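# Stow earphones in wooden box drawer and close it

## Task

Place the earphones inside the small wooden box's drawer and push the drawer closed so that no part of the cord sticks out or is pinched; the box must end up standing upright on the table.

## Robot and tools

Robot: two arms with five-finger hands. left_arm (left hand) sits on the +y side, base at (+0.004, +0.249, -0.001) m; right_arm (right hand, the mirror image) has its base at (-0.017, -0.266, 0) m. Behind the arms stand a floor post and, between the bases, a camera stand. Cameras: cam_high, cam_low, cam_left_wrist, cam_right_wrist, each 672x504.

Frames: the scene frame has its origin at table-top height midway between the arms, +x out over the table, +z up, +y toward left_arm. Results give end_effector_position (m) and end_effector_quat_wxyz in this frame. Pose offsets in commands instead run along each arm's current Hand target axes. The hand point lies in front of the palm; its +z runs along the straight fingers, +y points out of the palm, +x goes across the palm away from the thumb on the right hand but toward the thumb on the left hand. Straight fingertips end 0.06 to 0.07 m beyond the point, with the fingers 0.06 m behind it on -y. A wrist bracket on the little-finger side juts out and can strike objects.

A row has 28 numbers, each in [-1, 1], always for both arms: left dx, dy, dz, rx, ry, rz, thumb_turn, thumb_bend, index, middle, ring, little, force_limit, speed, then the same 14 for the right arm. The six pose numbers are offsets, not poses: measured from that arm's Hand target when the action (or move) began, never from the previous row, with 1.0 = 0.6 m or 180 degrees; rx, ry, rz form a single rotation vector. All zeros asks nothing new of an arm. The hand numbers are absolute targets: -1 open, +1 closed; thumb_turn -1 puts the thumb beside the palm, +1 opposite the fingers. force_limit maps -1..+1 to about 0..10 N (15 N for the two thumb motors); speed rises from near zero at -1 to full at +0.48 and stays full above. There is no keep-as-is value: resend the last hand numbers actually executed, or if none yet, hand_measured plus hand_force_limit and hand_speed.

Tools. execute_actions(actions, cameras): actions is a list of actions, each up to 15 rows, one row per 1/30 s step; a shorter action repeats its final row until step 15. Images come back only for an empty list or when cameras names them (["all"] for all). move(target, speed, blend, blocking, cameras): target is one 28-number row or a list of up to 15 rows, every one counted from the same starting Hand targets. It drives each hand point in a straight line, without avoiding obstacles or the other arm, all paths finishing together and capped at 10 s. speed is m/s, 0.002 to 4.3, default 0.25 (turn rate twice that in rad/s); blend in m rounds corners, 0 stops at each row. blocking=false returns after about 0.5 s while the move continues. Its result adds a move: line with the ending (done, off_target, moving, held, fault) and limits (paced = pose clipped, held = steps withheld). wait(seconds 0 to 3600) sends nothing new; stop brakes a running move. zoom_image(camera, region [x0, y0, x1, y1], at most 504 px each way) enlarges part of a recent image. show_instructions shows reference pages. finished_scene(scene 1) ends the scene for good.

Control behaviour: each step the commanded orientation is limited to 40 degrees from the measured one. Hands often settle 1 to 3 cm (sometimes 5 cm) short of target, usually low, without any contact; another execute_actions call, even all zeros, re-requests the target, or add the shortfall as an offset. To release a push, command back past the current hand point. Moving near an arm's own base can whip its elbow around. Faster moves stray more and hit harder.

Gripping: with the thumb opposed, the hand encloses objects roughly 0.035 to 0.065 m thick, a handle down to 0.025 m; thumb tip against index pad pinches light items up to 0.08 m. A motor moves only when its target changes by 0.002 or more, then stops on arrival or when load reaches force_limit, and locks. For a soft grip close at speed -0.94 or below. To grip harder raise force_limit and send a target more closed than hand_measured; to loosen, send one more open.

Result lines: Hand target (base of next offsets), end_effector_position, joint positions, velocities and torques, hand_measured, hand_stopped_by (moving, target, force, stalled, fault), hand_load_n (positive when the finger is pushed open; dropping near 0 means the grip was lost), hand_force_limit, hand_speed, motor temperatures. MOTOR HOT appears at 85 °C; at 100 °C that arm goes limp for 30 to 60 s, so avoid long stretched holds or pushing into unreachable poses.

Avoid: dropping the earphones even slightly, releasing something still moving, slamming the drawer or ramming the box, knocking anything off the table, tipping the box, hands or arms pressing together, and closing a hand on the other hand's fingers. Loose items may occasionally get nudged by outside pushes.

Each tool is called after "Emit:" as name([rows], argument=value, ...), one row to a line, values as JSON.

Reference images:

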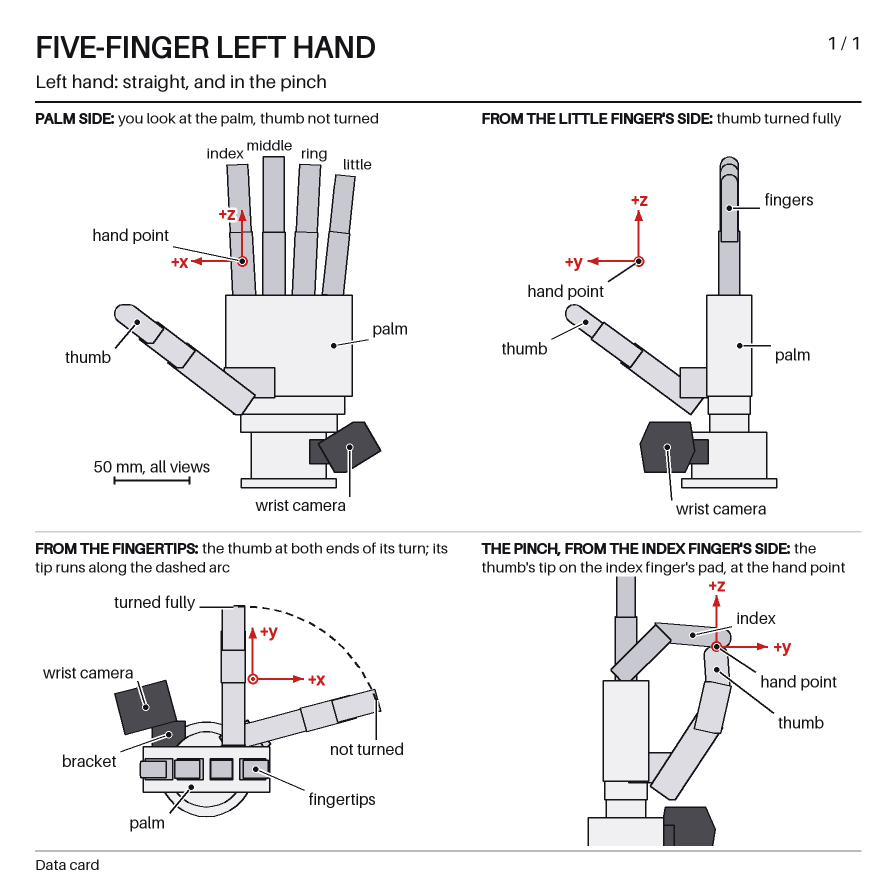

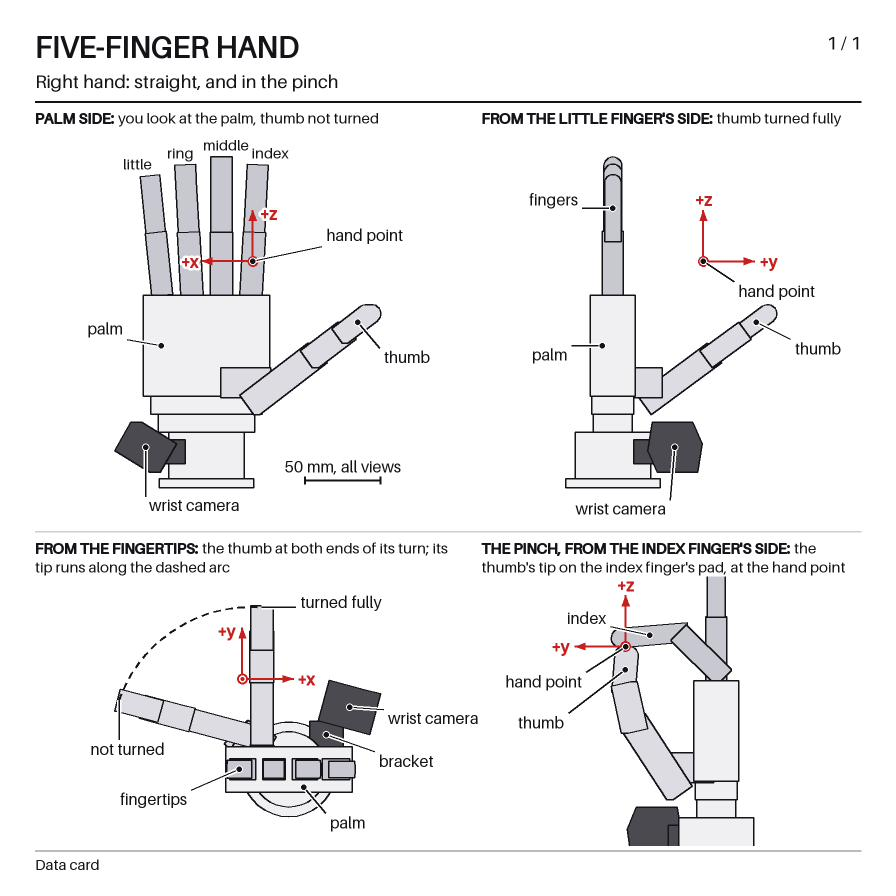

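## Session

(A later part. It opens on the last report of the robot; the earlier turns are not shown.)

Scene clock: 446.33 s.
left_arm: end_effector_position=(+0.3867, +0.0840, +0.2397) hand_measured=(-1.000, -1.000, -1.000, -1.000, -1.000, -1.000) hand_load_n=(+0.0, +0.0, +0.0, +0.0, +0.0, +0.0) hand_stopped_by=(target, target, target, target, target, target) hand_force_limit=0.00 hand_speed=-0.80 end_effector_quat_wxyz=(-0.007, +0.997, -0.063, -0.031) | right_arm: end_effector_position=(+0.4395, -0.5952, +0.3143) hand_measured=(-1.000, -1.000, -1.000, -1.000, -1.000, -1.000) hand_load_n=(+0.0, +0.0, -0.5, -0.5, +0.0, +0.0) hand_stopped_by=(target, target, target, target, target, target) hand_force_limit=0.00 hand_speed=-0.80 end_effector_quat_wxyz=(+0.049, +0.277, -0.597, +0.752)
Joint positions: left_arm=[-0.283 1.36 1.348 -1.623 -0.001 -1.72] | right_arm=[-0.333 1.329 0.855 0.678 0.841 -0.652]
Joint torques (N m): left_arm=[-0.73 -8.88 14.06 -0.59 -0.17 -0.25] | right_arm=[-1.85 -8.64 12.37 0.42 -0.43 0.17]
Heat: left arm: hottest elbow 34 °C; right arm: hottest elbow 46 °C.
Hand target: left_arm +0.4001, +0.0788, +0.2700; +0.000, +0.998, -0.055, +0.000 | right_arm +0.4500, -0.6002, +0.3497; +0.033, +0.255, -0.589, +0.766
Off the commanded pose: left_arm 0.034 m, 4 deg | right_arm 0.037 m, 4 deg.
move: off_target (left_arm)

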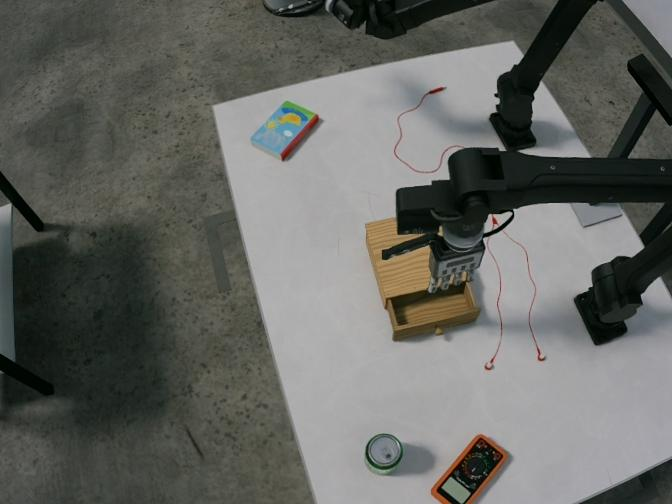

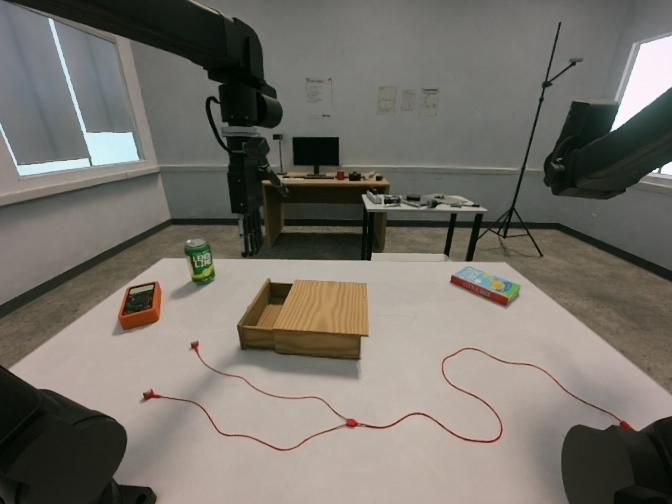

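Emit:
move(target=[-0.3229,0.5234,0.15,0.1869,0.5228,0.6231,1,-0.08,-1,-1,-1,-1,0,-0.3,0,0,0,0,0,0,-1,-1,-1,-1,-1,-1,0,-0.8], cameras=["all"], speed=0.25)

Scene clock: 510.63 s.
left_arm: end_effector_position=(+0.1730, -0.2080, +0.1759) hand_measured=(+1.000, -0.080, -1.000, -1.000, -1.000, -1.000) hand_load_n=(+0.0, +0.0, +0.0, +0.0, +0.0, +0.0) hand_stopped_by=(target, target, target, target, target, target) hand_force_limit=0.00 hand_speed=-0.30 end_effector_quat_wxyz=(+0.178, -0.226, +0.740, -0.608) | right_arm: end_effector_position=(+0.4395, -0.5952, +0.3143) hand_measured=(-1.000, -1.000, -1.000, -1.000, -1.000, -1.000) hand_load_n=(+0.0, +0.0, +0.0, +0.0, +0.0, +0.0) hand_stopped_by=(target, target, target, target, target, target) hand_force_limit=0.00 hand_speed=-0.80 end_effector_quat_wxyz=(+0.049, +0.277, -0.597, +0.752)
Joint positions: left_arm=[-1.255 1.114 0.527 0.382 -0.253 -0.064] | right_arm=[-0.333 1.329 0.855 0.678 0.841 -0.652]
Joint torques (N m): left_arm=[-0.62 -3.9 8.88 2.89 0 0.16] | right_arm=[-1.85 -8.64 12.4 0.44 -0.43 0.17]
Motor temperatures (°C): left_arm=[24 32 39 25 29 26] | right_arm=[26 34 47 27 33 26]
Heat: left arm: hottest elbow 39 °C; right arm: hottest elbow 47 °C.
Hand target: left_arm +0.1728, -0.2119, +0.1799; +0.183, -0.217, +0.735, -0.616 | right_arm +0.4500, -0.6002, +0.3497; +0.033, +0.255, -0.589, +0.766
Off the commanded pose: left_arm 0.006 m, 2 deg | right_arm 0.037 m, 4 deg.
move: done
cam_left_wrist: T_world_to_cam=[[-0.11634, -0.28371, 0.95183, -0.20836], [-0.99318, 0.04049, -0.10933, 0.19289], [-0.00753, -0.95805, -0.28649, -0.0335]] pos_world=[0.16708, -0.09902, 0.20981]
cam_right_wrist: T_world_to_cam=[[-0.59155, -0.36494, -0.71895, 0.27195], [0.41865, 0.62304, -0.66072, 0.39353], [0.68906, -0.69184, -0.21577, -0.52961]] pos_world=[0.36105, -0.51235, 0.34126]

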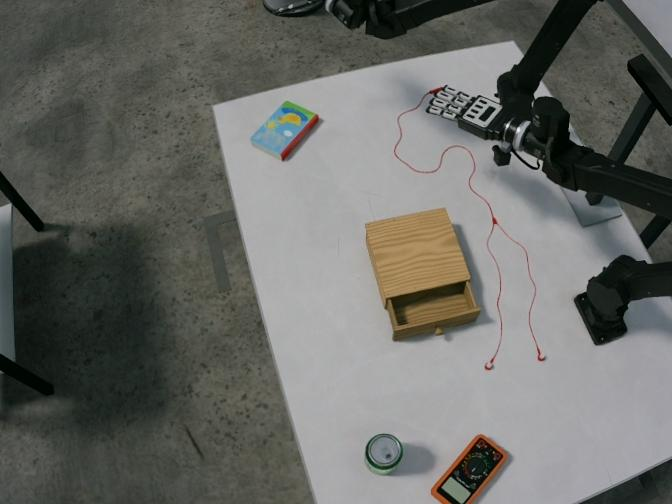

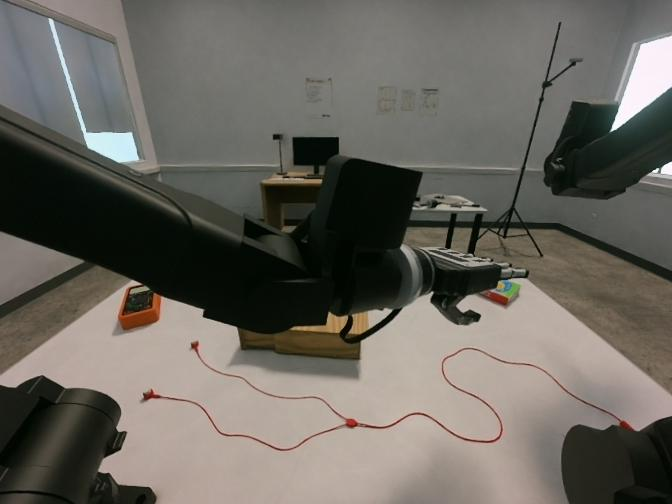

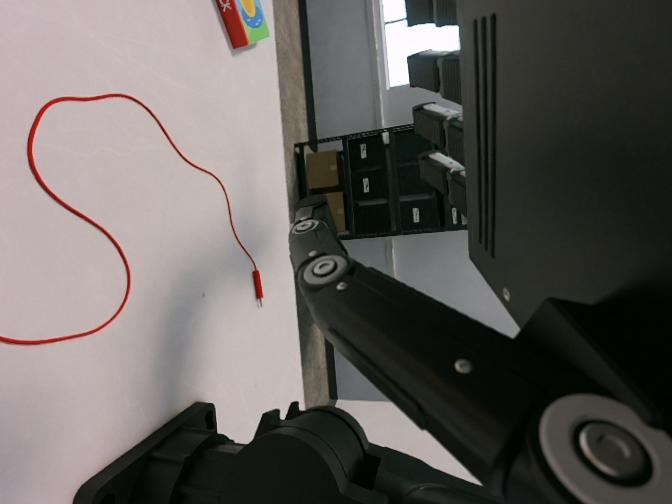

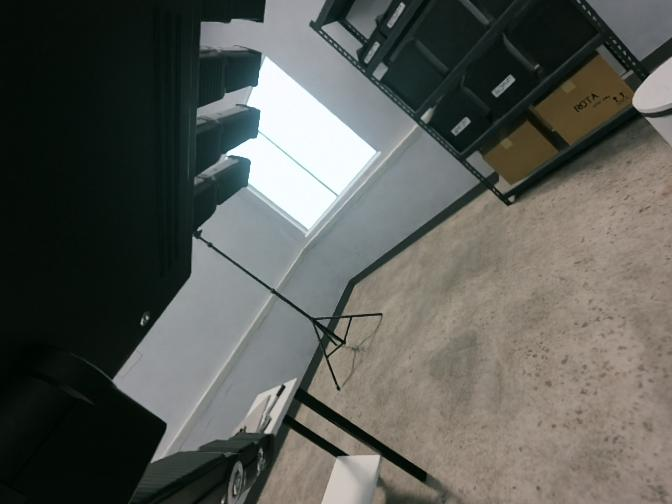

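Emit:
zoom_image(camera="cam_left_wrist", region=[0, 80, 200, 360])

Emit:
zoom_image(camera="cam_high", region=[360, 60, 620, 260])

Scaled by 1.800 from the camera's image (finer frame: 960x720).

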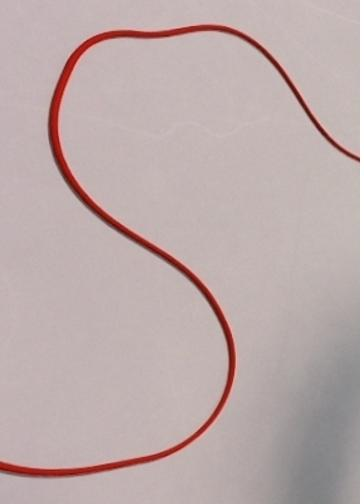

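Scaled by 1.938 from the camera's image (finer frame: 960x720).

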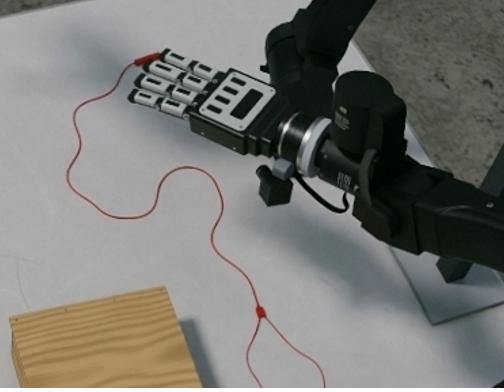

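Emit:
move(target=[-0.012,0.2062,0.0867,0,0,0,1,-0.08,-1,-1,-1,-1,0,-0.3,0,0,0,0,0,0,-1,-1,-1,-1,-1,-1,0,-0.8], cameras=["cam_high","cam_low","cam_left_wrist"], speed=0.12)

Emit:
zoom_image(camera="cam_high", region=[360, 60, 620, 260])

Emit:
zoom_image(camera="cam_left_wrist", region=[200, 0, 540, 300])

Scene clock: 563.17 s.
left_arm: end_effector_position=(+0.1872, -0.2307, +0.0424) hand_measured=(+1.000, -0.080, -1.000, -1.000, -1.000, -1.000) hand_load_n=(+0.0, +0.0, +0.0, +0.0, +0.0, +0.0) hand_stopped_by=(target, target, target, target, target, target) hand_force_limit=0.00 hand_speed=-0.30 end_effector_quat_wxyz=(+0.173, -0.220, +0.744, -0.607) | right_arm: end_effector_position=(+0.4395, -0.5952, +0.3143) hand_measured=(-1.000, -1.000, -1.000, -1.000, -1.000, -1.000) hand_load_n=(+0.0, +0.0, +0.0, +0.0, +0.0, +0.0) hand_stopped_by=(target, target, target, target, target, target) hand_force_limit=0.00 hand_speed=-0.80 end_effector_quat_wxyz=(+0.049, +0.277, -0.597, +0.752)
Joint positions: left_arm=[-1.228 1.613 0.459 0.943 -0.21 -0.055] | right_arm=[-0.333 1.329 0.855 0.678 0.841 -0.652]
Joint torques (N m): left_arm=[0.97 -7 5.5 2.99 -0.04 0.14] | right_arm=[-1.79 -8.7 12.38 0.44 -0.43 0.17]
Heat: left arm: hottest elbow 40 °C; right arm: hottest elbow 48 °C.
Hand target: left_arm +0.1952, -0.2329, +0.0491; +0.183, -0.217, +0.735, -0.616 | right_arm +0.4500, -0.6002, +0.3497; +0.033, +0.255, -0.589, +0.766
Off the commanded pose: left_arm 0.011 m, 2 deg | right_arm 0.037 m, 4 deg.
move: off_target (left_arm)
cam_left_wrist: T_world_to_cam=[[-0.11886, -0.28776, 0.9503, -0.08645], [-0.99263, 0.0574, -0.10677, 0.19699], [-0.02383, -0.95598, -0.29246, -0.08957]] pos_world=[0.18313, -0.12182, 0.07699]

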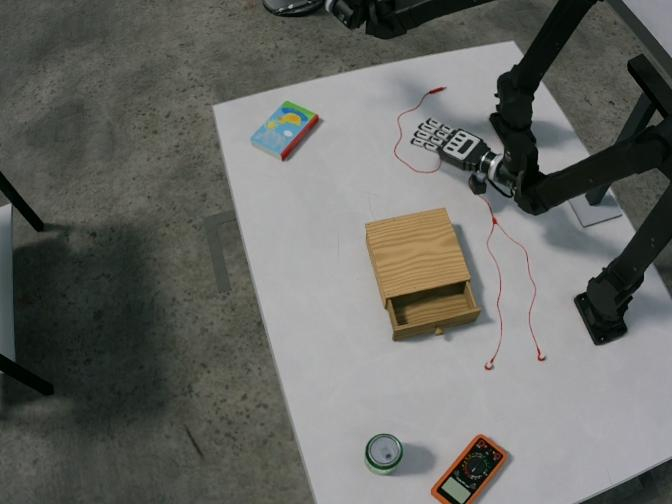

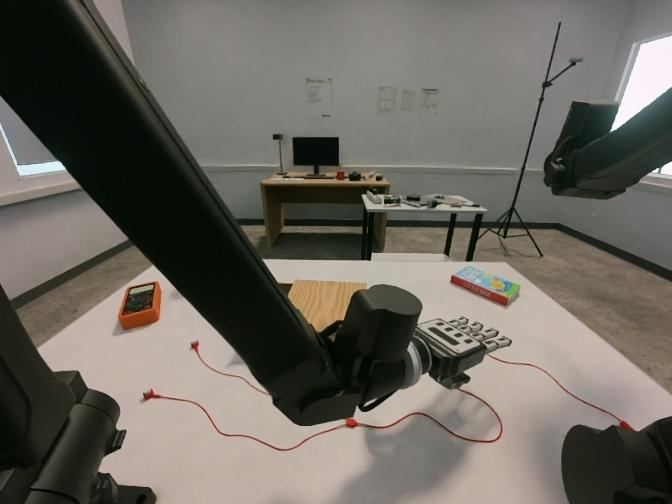

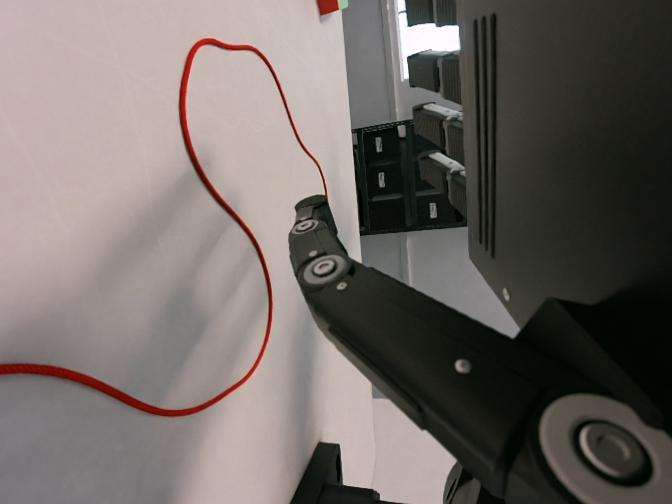

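Scaled by 1.938 from the camera's image (finer frame: 960x720).

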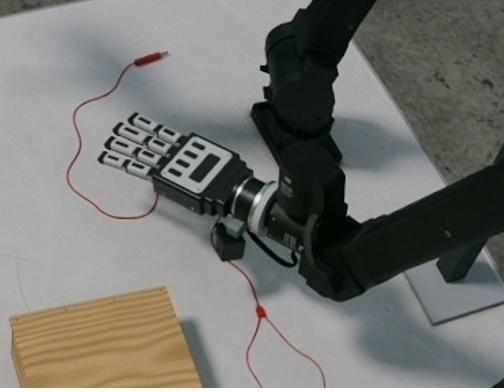

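Scaled by 1.482 from the camera's image (finer frame: 960x720).

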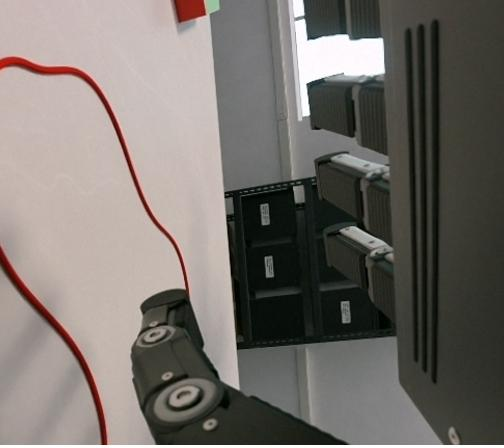

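Emit:
move(target=[0,0.0493,0.0087,0,0,0,1,-0.08,-1,-1,-1,-1,0,-0.3,0,0,0,0,0,0,-1,-1,-1,-1,-1,-1,0,-0.8], cameras=["cam_high","cam_low","cam_left_wrist"], speed=0.05)

Emit:
zoom_image(camera="cam_left_wrist", region=[150, 80, 400, 330])

Emit:
zoom_image(camera="cam_low", region=[380, 290, 560, 450])

Scene clock: 585.77 s.
left_arm: end_effector_position=(+0.1881, -0.2333, +0.0147) hand_measured=(+1.000, -0.080, -1.000, -1.000, -1.000, -1.000) hand_load_n=(+0.0, +0.0, +0.0, +0.0, +0.0, +0.0) hand_stopped_by=(target, target, target, target, target, target) hand_force_limit=0.00 hand_speed=-0.30 end_effector_quat_wxyz=(+0.173, -0.220, +0.742, -0.609) | right_arm: end_effector_position=(+0.4395, -0.5952, +0.3143) hand_measured=(-1.000, -1.000, -1.000, -1.000, -1.000, -1.000) hand_load_n=(+0.0, +0.0, -0.5, +0.0, +0.0, +0.0) hand_stopped_by=(target, target, target, target, target, target) hand_force_limit=0.00 hand_speed=-0.80 end_effector_quat_wxyz=(+0.049, +0.277, -0.597, +0.752)
Joint positions: left_arm=[-1.228 1.736 0.461 1.07 -0.21 -0.055] | right_arm=[-0.333 1.329 0.855 0.678 0.841 -0.652]
Joint torques (N m): left_arm=[1.08 -7.53 4.14 3.08 0.03 0.14] | right_arm=[-1.85 -8.64 12.38 0.43 -0.43 0.17]
Heat: left arm: hottest elbow 37 °C; right arm: hottest elbow 48 °C.
Hand target: left_arm +0.1952, -0.2328, +0.0190; +0.183, -0.217, +0.735, -0.616 | right_arm +0.4500, -0.6002, +0.3497; +0.033, +0.255, -0.589, +0.766
Off the commanded pose: left_arm 0.008 m, 2 deg | right_arm 0.037 m, 4 deg.
move: done
cam_left_wrist: T_world_to_cam=[[-0.12087, -0.28225, 0.95169, -0.05916], [-0.9924, 0.05679, -0.1092, 0.1949], [-0.02323, -0.95766, -0.28697, -0.10061]] pos_world=[0.18393, -0.12412, 0.04871]

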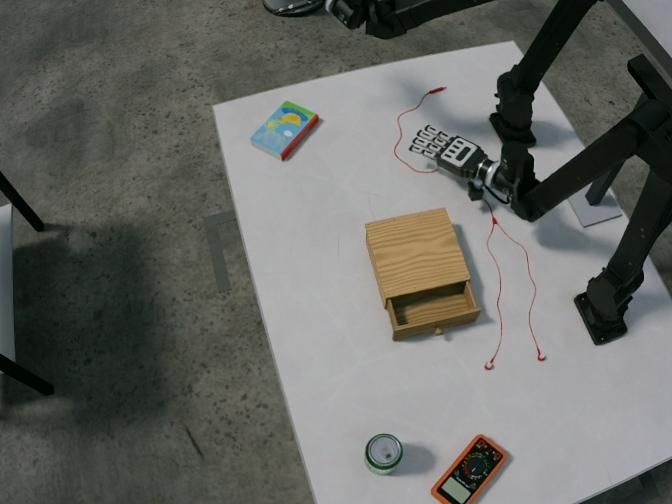

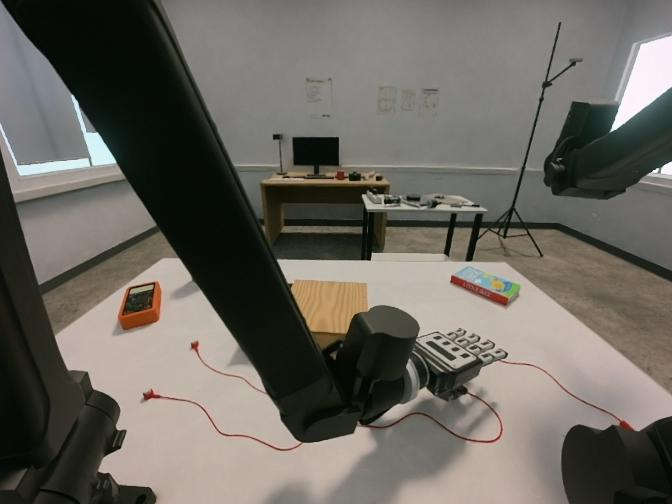

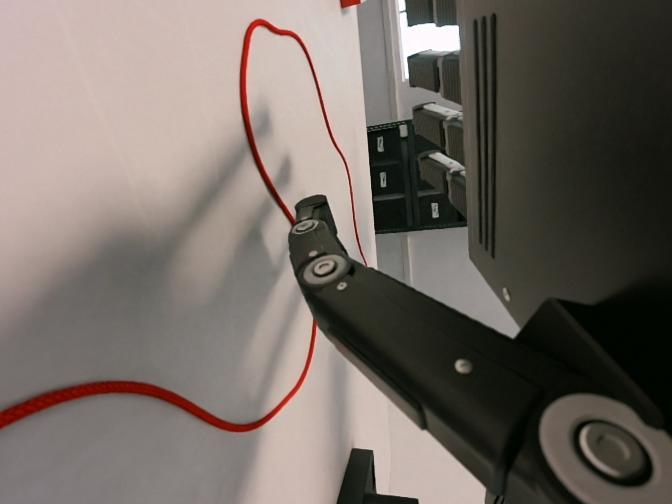

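Scaled by 2.016 from the camera's image (finer frame: 960x720).

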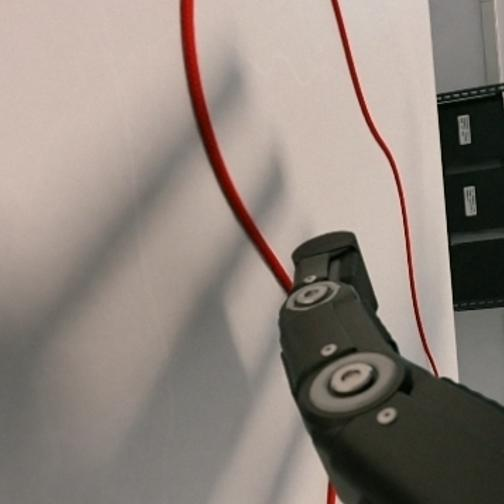

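Scaled by 2.800 from the camera's image (finer frame: 960x720).

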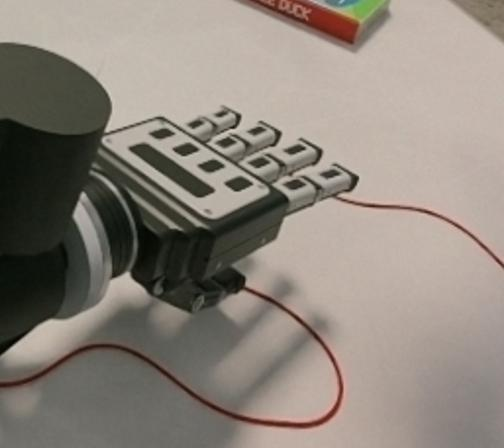

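Emit:
move(target=[0,0.0105,-0.0033,0,0,0,1,-0.08,-1,-1,-1,-1,0,-0.3,0,0,0,0,0,0,-1,-1,-1,-1,-1,-1,0,-0.8], cameras=["cam_low","cam_left_wrist"], speed=0.03)

Emit:
zoom_image(camera="cam_left_wrist", region=[220, 130, 400, 310])

Emit:
zoom_image(camera="cam_low", region=[420, 330, 520, 430])

Scene clock: 604.97 s.
left_arm: end_effector_position=(+0.1871, -0.2305, +0.0092) hand_measured=(+1.000, -0.080, -1.000, -1.000, -1.000, -1.000) hand_load_n=(+0.0, +0.0, +0.0, +0.0, +0.0, +0.0) hand_stopped_by=(target, target, target, target, target, target) hand_force_limit=0.00 hand_speed=-0.30 end_effector_quat_wxyz=(+0.173, -0.220, +0.742, -0.609) | right_arm: end_effector_position=(+0.4395, -0.5952, +0.3143) hand_measured=(-1.000, -1.000, -1.000, -1.000, -1.000, -1.000) hand_load_n=(+0.0, +0.0, +0.0, +0.0, +0.0, +0.0) hand_stopped_by=(target, target, target, target, target, target) hand_force_limit=0.00 hand_speed=-0.80 end_effector_quat_wxyz=(+0.049, +0.277, -0.597, +0.752)
Joint positions: left_arm=[-1.228 1.755 0.453 1.098 -0.21 -0.055] | right_arm=[-0.333 1.329 0.855 0.678 0.841 -0.652]
Joint torques (N m): left_arm=[0.26 -7.36 3.74 2.99 -0.07 0.17] | right_arm=[-1.85 -8.64 12.4 0.43 -0.43 0.16]
Heat: left arm: hottest elbow 35 °C; right arm: hottest elbow 49 °C.
Hand target: left_arm +0.1936, -0.2303, +0.0132; +0.183, -0.217, +0.735, -0.616 | right_arm +0.4500, -0.6002, +0.3497; +0.033, +0.255, -0.589, +0.766
Off the commanded pose: left_arm 0.008 m, 2 deg | right_arm 0.037 m, 4 deg.
move: done
cam_left_wrist: T_world_to_cam=[[-0.12087, -0.28225, 0.95169, -0.05319], [-0.9924, 0.05679, -0.1092, 0.19314], [-0.02323, -0.95766, -0.28697, -0.09966]] pos_world=[0.18293, -0.12142, 0.04311]

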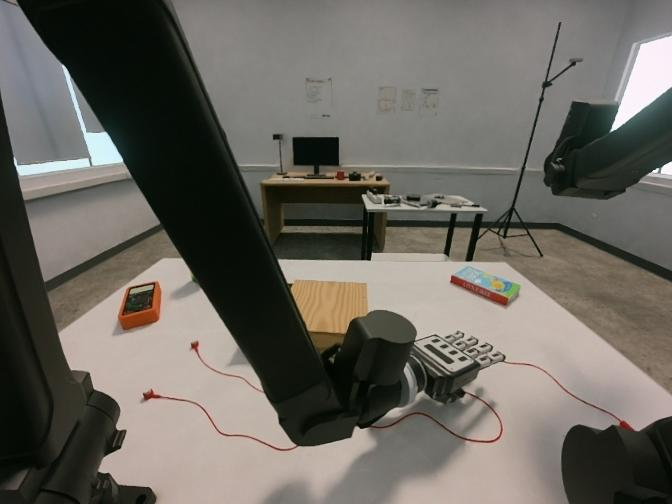

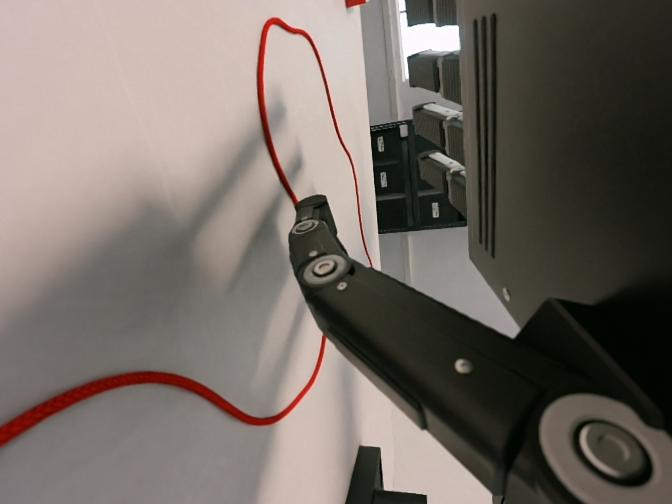

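Scaled by 2.800 from the camera's image (finer frame: 960x720).

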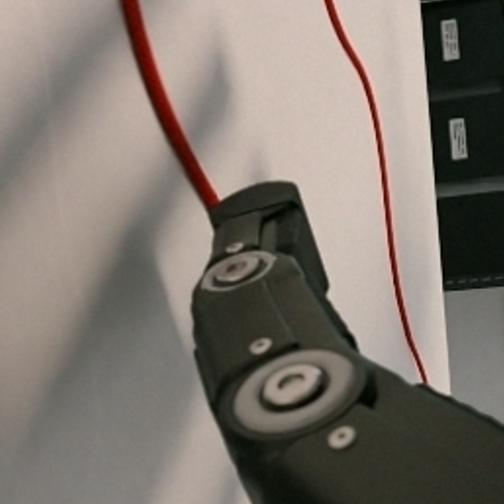

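Scaled by 5.040 from the camera's image (finer frame: 960x720).

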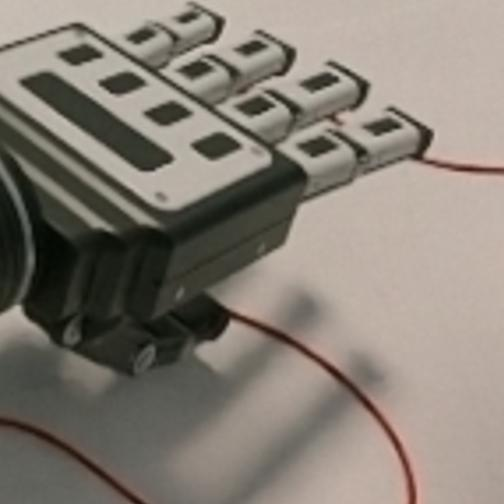

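Emit:
move(target=[0,0,0,0,0,0,1,-0.08,-0.1,-0.1,-1,-1,0,-0.5,0,0,0,0,0,0,-1,-1,-1,-1,-1,-1,0,-0.8], cameras=["cam_low","cam_left_wrist","cam_high"], speed=0.03)

Emit:
zoom_image(camera="cam_left_wrist", region=[200, 50, 480, 310])

Emit:
zoom_image(camera="cam_low", region=[420, 330, 520, 430])

Scene clock: 615.70 s.
left_arm: end_effector_position=(+0.1871, -0.2305, +0.0092) hand_measured=(+1.000, -0.080, -0.100, -0.100, -1.000, -1.000) hand_load_n=(+0.0, +0.0, +0.0, +0.0, +0.0, +0.0) hand_stopped_by=(target, target, target, target, target, target) hand_force_limit=0.00 hand_speed=-0.50 end_effector_quat_wxyz=(+0.173, -0.220, +0.742, -0.609) | right_arm: end_effector_position=(+0.4395, -0.5952, +0.3143) hand_measured=(-1.000, -1.000, -1.000, -1.000, -1.000, -1.000) hand_load_n=(+0.0, +0.0, +0.0, +0.0, +0.0, +0.0) hand_stopped_by=(target, target, target, target, target, target) hand_force_limit=0.00 hand_speed=-0.80 end_effector_quat_wxyz=(+0.049, +0.277, -0.597, +0.752)
Joint positions: left_arm=[-1.228 1.755 0.453 1.098 -0.21 -0.055] | right_arm=[-0.333 1.329 0.855 0.678 0.841 -0.652]
Joint torques (N m): left_arm=[0.85 -7.65 3.88 3 -0.07 0.14] | right_arm=[-1.79 -8.59 12.38 0.44 -0.43 0.16]
Motor temperatures (°C): left_arm=[24 31 34 26 29 26] | right_arm=[26 34 49 27 32 26]
Heat: left arm: hottest elbow 34 °C; right arm: hottest elbow 49 °C.
Hand target: left_arm +0.1936, -0.2303, +0.0132; +0.183, -0.217, +0.735, -0.616 | right_arm +0.4500, -0.6002, +0.3497; +0.033, +0.255, -0.589, +0.766
Off the commanded pose: left_arm 0.008 m, 2 deg | right_arm 0.037 m, 4 deg.
move: done
cam_left_wrist: T_world_to_cam=[[-0.12087, -0.28225, 0.95169, -0.05319], [-0.9924, 0.05679, -0.1092, 0.19314], [-0.02323, -0.95766, -0.28697, -0.09966]] pos_world=[0.18293, -0.12142, 0.04311]
Images, in order (width x height): cam_high 672x504, cam_low 672x504, cam_left_wrist 672x504.

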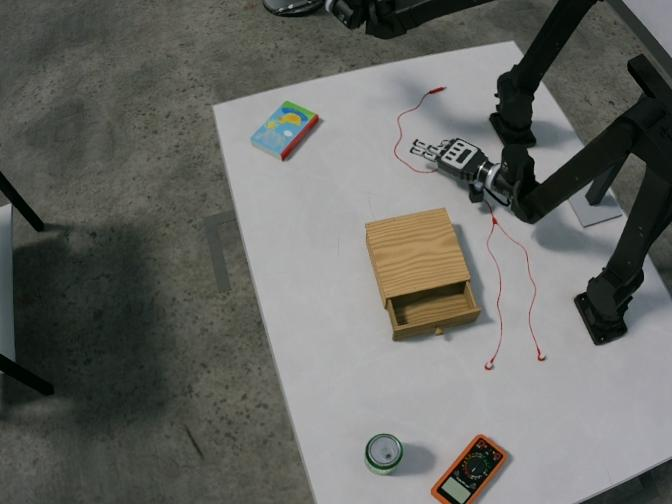

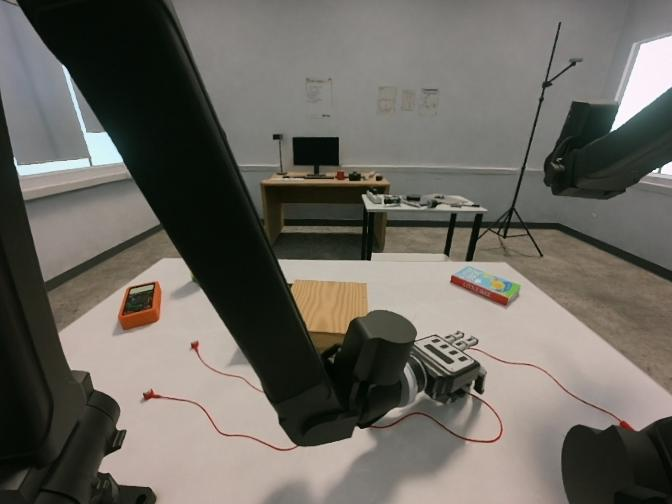

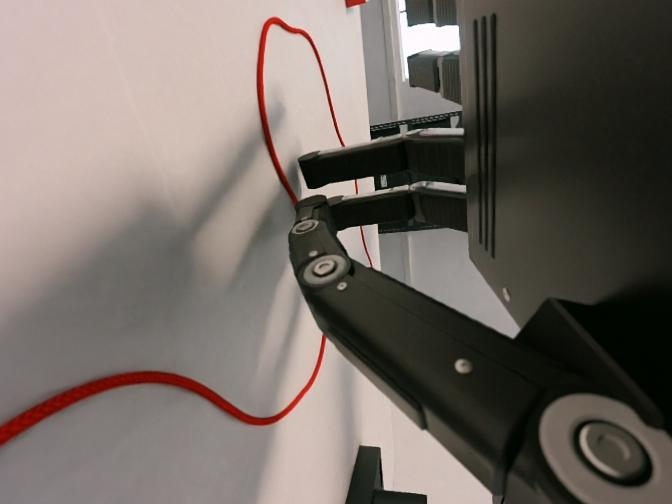

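Scaled by 1.800 from the camera's image (finer frame: 960x720).

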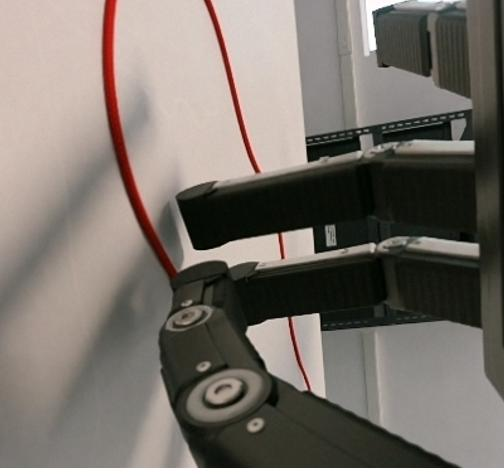

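Scaled by 5.040 from the camera's image (finer frame: 960x720).

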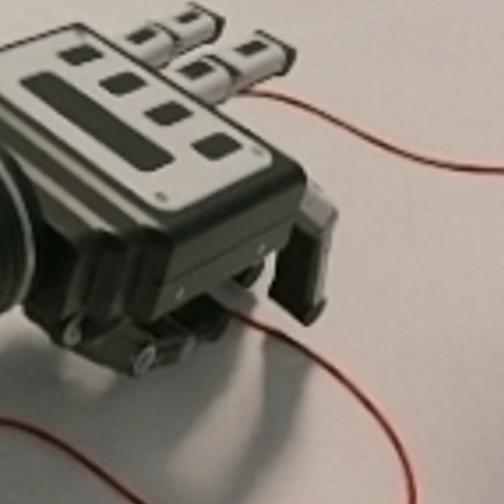

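Emit:
move(target=[0,0,0,0,0,0,1,-0.08,0.5,0.5,-1,-1,-0.1,-0.8,0,0,0,0,0,0,-1,-1,-1,-1,-1,-1,0,-0.8], cameras=["cam_low","cam_left_wrist"], speed=0.03)

Emit:
zoom_image(camera="cam_left_wrist", region=[200, 50, 480, 310])

Emit:
zoom_image(camera="cam_low", region=[420, 330, 520, 430])

Scene clock: 629.00 s.
left_arm: end_effector_position=(+0.1871, -0.2307, +0.0095) hand_measured=(+1.000, -0.080, +0.266, +0.248, -1.000, -1.000) hand_load_n=(+0.0, +0.5, +7.5, +6.5, +0.0, +0.0) hand_stopped_by=(target, target, force, force, target, target) hand_force_limit=-0.10 hand_speed=-0.80 end_effector_quat_wxyz=(+0.173, -0.220, +0.742, -0.610) | right_arm: end_effector_position=(+0.4395, -0.5952, +0.3143) hand_measured=(-1.000, -1.000, -1.000, -1.000, -1.000, -1.000) hand_load_n=(+0.0, +0.0, -0.5, +0.0, -0.5, +0.0) hand_stopped_by=(target, target, target, target, target, target) hand_force_limit=0.00 hand_speed=-0.80 end_effector_quat_wxyz=(+0.049, +0.277, -0.597, +0.752)
Joint positions: left_arm=[-1.228 1.755 0.453 1.099 -0.21 -0.055] | right_arm=[-0.333 1.329 0.855 0.678 0.841 -0.652]
Joint torques (N m): left_arm=[0.91 -7.94 3.89 2.86 -0.02 0.16] | right_arm=[-1.79 -8.64 12.4 0.43 -0.43 0.16]
Heat: left arm: hottest elbow 33 °C; right arm: hottest elbow 49 °C.
Hand target: left_arm +0.1936, -0.2303, +0.0132; +0.183, -0.217, +0.735, -0.616 | right_arm +0.4500, -0.6002, +0.3497; +0.033, +0.255, -0.589, +0.766
Off the commanded pose: left_arm 0.007 m, 2 deg | right_arm 0.037 m, 4 deg.
move: done
cam_left_wrist: T_world_to_cam=[[-0.12139, -0.28096, 0.95201, -0.05317], [-0.99234, 0.0566, -0.10983, 0.19316], [-0.02303, -0.95805, -0.28568, -0.09984]] pos_world=[0.18293, -0.12152, 0.04332]

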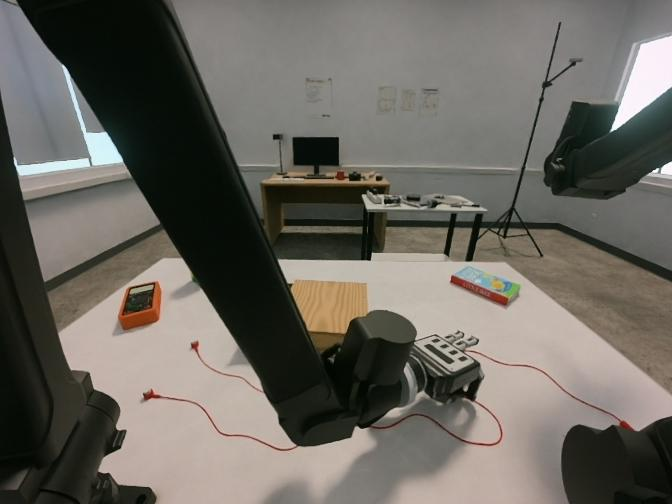

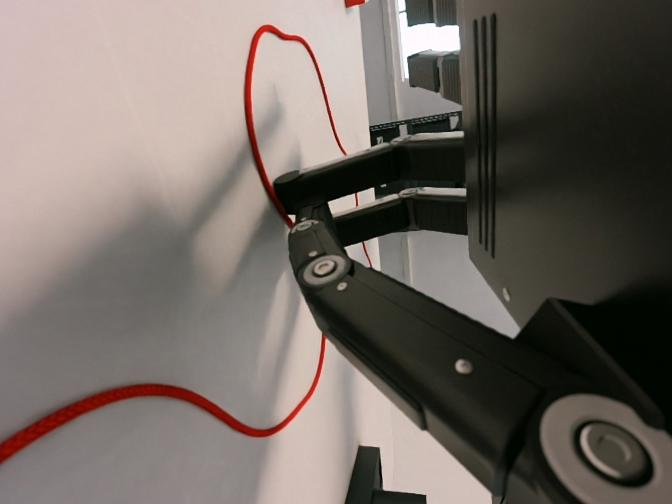

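Scaled by 1.800 from the camera's image (finer frame: 960x720).

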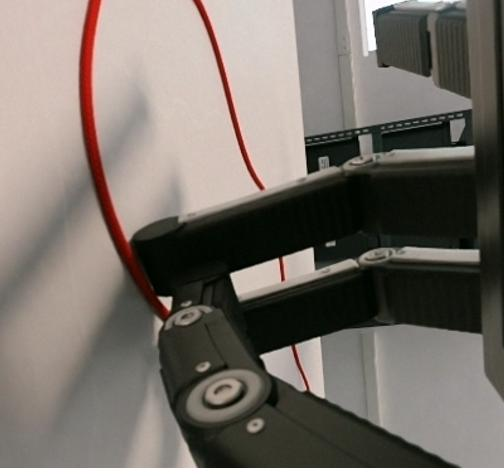

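Scaled by 5.040 from the camera's image (finer frame: 960x720).

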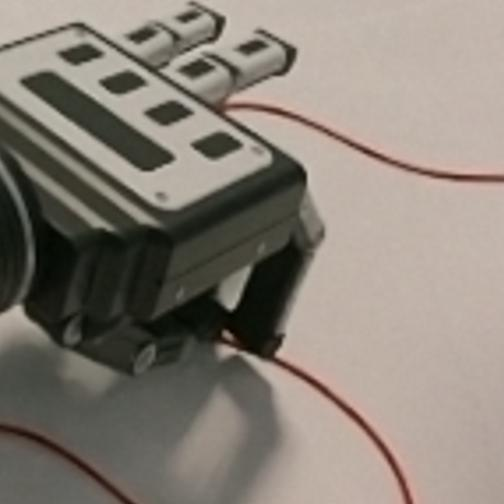

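Emit:
move(target=[0,-0.066,-0.0116,0,0,0,1,-0.08,0.5,0.5,-1,-1,-0.1,-0.8,0,0,0,0,0,0,-1,-1,-1,-1,-1,-1,0,-0.8], cameras=["cam_low","cam_left_wrist"], speed=0.06)

Emit:
zoom_image(camera="cam_left_wrist", region=[150, 50, 430, 310])

Emit:
zoom_image(camera="cam_low", region=[400, 300, 540, 440])

Scene clock: 644.90 s.
left_arm: end_effector_position=(+0.1868, -0.2298, +0.0405) hand_measured=(+1.000, -0.080, +0.266, +0.248, -1.000, -1.000) hand_load_n=(+0.0, +0.5, +7.5, +7.0, +0.0, +0.0) hand_stopped_by=(target, target, force, force, target, target) hand_force_limit=-0.10 hand_speed=-0.80 end_effector_quat_wxyz=(+0.173, -0.220, +0.742, -0.610) | right_arm: end_effector_position=(+0.4395, -0.5952, +0.3143) hand_measured=(-1.000, -1.000, -1.000, -1.000, -1.000, -1.000) hand_load_n=(+0.0, +0.0, +0.0, +0.0, +0.0, +0.0) hand_stopped_by=(target, target, target, target, target, target) hand_force_limit=0.00 hand_speed=-0.80 end_effector_quat_wxyz=(+0.049, +0.277, -0.597, +0.752)
Joint positions: left_arm=[-1.228 1.625 0.453 0.969 -0.21 -0.055] | right_arm=[-0.333 1.329 0.855 0.678 0.841 -0.652]
Joint torques (N m): left_arm=[0.15 -9.99 5.22 1.25 -0.11 0.17] | right_arm=[-1.85 -8.7 12.38 0.43 -0.43 0.17]
Heat: left arm: hottest elbow 32 °C; right arm: hottest elbow 49 °C.
Hand target: left_arm +0.1936, -0.2303, +0.0534; +0.183, -0.217, +0.735, -0.616 | right_arm +0.4500, -0.6002, +0.3497; +0.033, +0.255, -0.589, +0.766
Off the commanded pose: left_arm 0.015 m, 2 deg | right_arm 0.037 m, 4 deg.
move: off_target (left_arm)
cam_left_wrist: T_world_to_cam=[[-0.12139, -0.28096, 0.95201, -0.08247], [-0.99234, 0.0566, -0.10983, 0.19622], [-0.02303, -0.95805, -0.28568, -0.09013]] pos_world=[0.18263, -0.12062, 0.07432]

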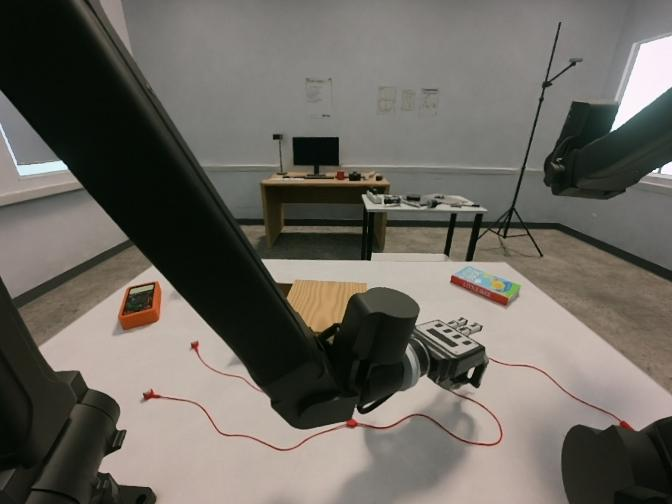

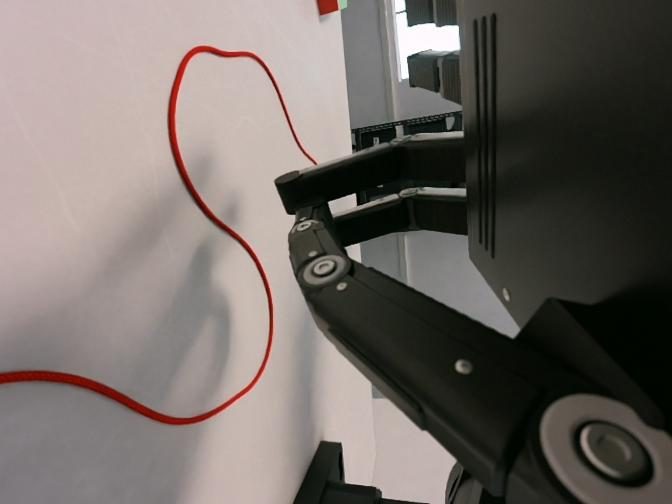

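Scaled by 1.800 from the camera's image (finer frame: 960x720).

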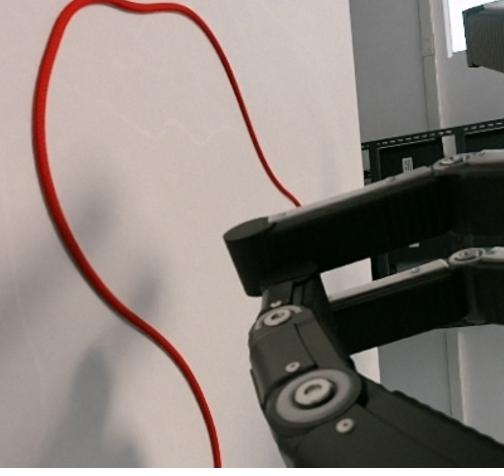

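Scaled by 3.600 from the camera's image (finer frame: 960x720).

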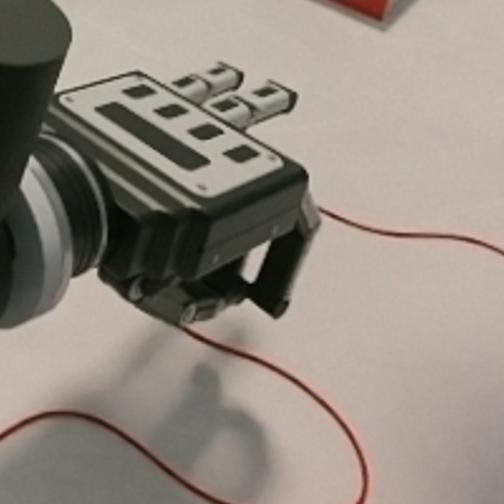

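Emit:
move([
  [0.0365,0.0013,-0.0073,0,0,0,1,-0.08,-0.3,-0.3,-1,-1,-0.1,-0.3,0,0,0,0,0,0,-1,-1,-1,-1,-1,-1,0,-0.8],
  [0.0365,0.06,0.0028,0,0,0,1,-0.08,-0.3,-0.3,-1,-1,-0.1,-0.3,0,0,0,0,0,0,-1,-1,-1,-1,-1,-1,0,-0.8],
], cameras=["cam_low","cam_left_wrist"], speed=0.06)

Emit:
zoom_image(camera="cam_left_wrist", region=[150, 50, 430, 310])

Emit:
zoom_image(camera="cam_low", region=[400, 300, 540, 440])

Scene clock: 682.53 s.
left_arm: end_effector_position=(+0.1719, -0.2349, +0.0118) hand_measured=(+1.000, -0.080, -0.300, -0.300, -1.000, -1.000) hand_load_n=(+0.0, +0.5, +0.0, +0.0, +0.0, +0.0) hand_stopped_by=(target, target, target, target, target, target) hand_force_limit=-0.10 hand_speed=-0.30 end_effector_quat_wxyz=(+0.179, -0.218, +0.744, -0.606) | right_arm: end_effector_position=(+0.4395, -0.5952, +0.3143) hand_measured=(-1.000, -1.000, -1.000, -1.000, -1.000, -1.000) hand_load_n=(-0.5, +0.0, +0.0, +0.0, +0.0, +0.0) hand_stopped_by=(target, target, target, target, target, target) hand_force_limit=0.00 hand_speed=-0.80 end_effector_quat_wxyz=(+0.049, +0.277, -0.597, +0.752)
Joint positions: left_arm=[-1.281 1.739 0.453 1.075 -0.269 -0.055] | right_arm=[-0.333 1.329 0.855 0.678 0.841 -0.652]
Joint torques (N m): left_arm=[-0.62 -7.71 4.38 3.07 -0.38 0.01] | right_arm=[-1.85 -8.64 12.4 0.42 -0.43 0.17]
Heat: left arm: hottest elbow 32 °C; right arm: hottest elbow 50 °C.
Hand target: left_arm +0.1727, -0.2383, +0.0176; +0.183, -0.217, +0.735, -0.616 | right_arm +0.4500, -0.6002, +0.3497; +0.033, +0.255, -0.589, +0.766
Off the commanded pose: left_arm 0.007 m, 2 deg | right_arm 0.037 m, 4 deg.
move: done
cam_left_wrist: T_world_to_cam=[[-0.12865, -0.29219, 0.94767, -0.0597], [-0.99157, 0.05306, -0.11825, 0.17777], [-0.01573, -0.95489, -0.29655, -0.10392]] pos_world=[0.16695, -0.12611, 0.04678]

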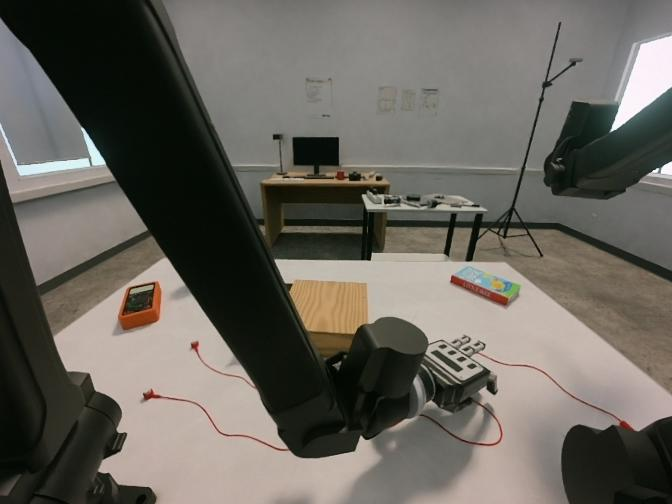

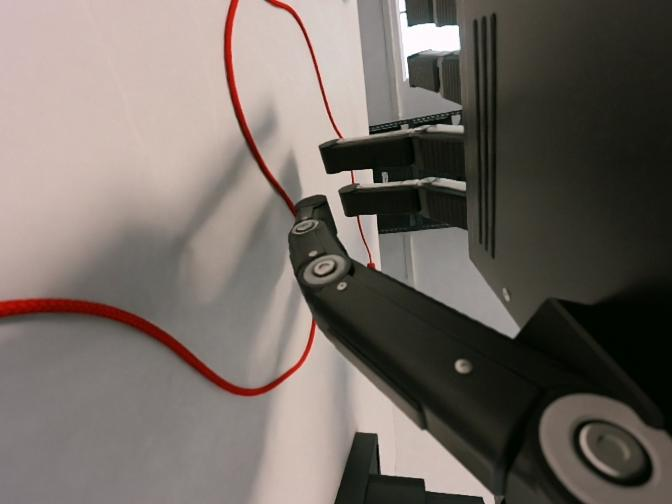

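Scaled by 1.800 from the camera's image (finer frame: 960x720).

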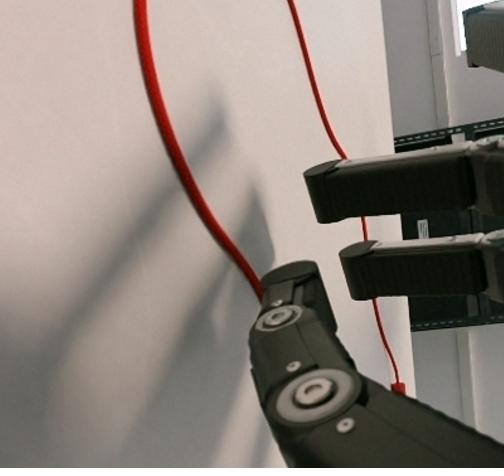

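Scaled by 3.600 from the camera's image (finer frame: 960x720).

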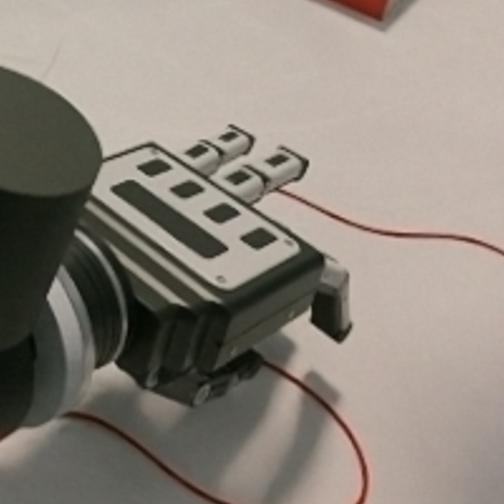

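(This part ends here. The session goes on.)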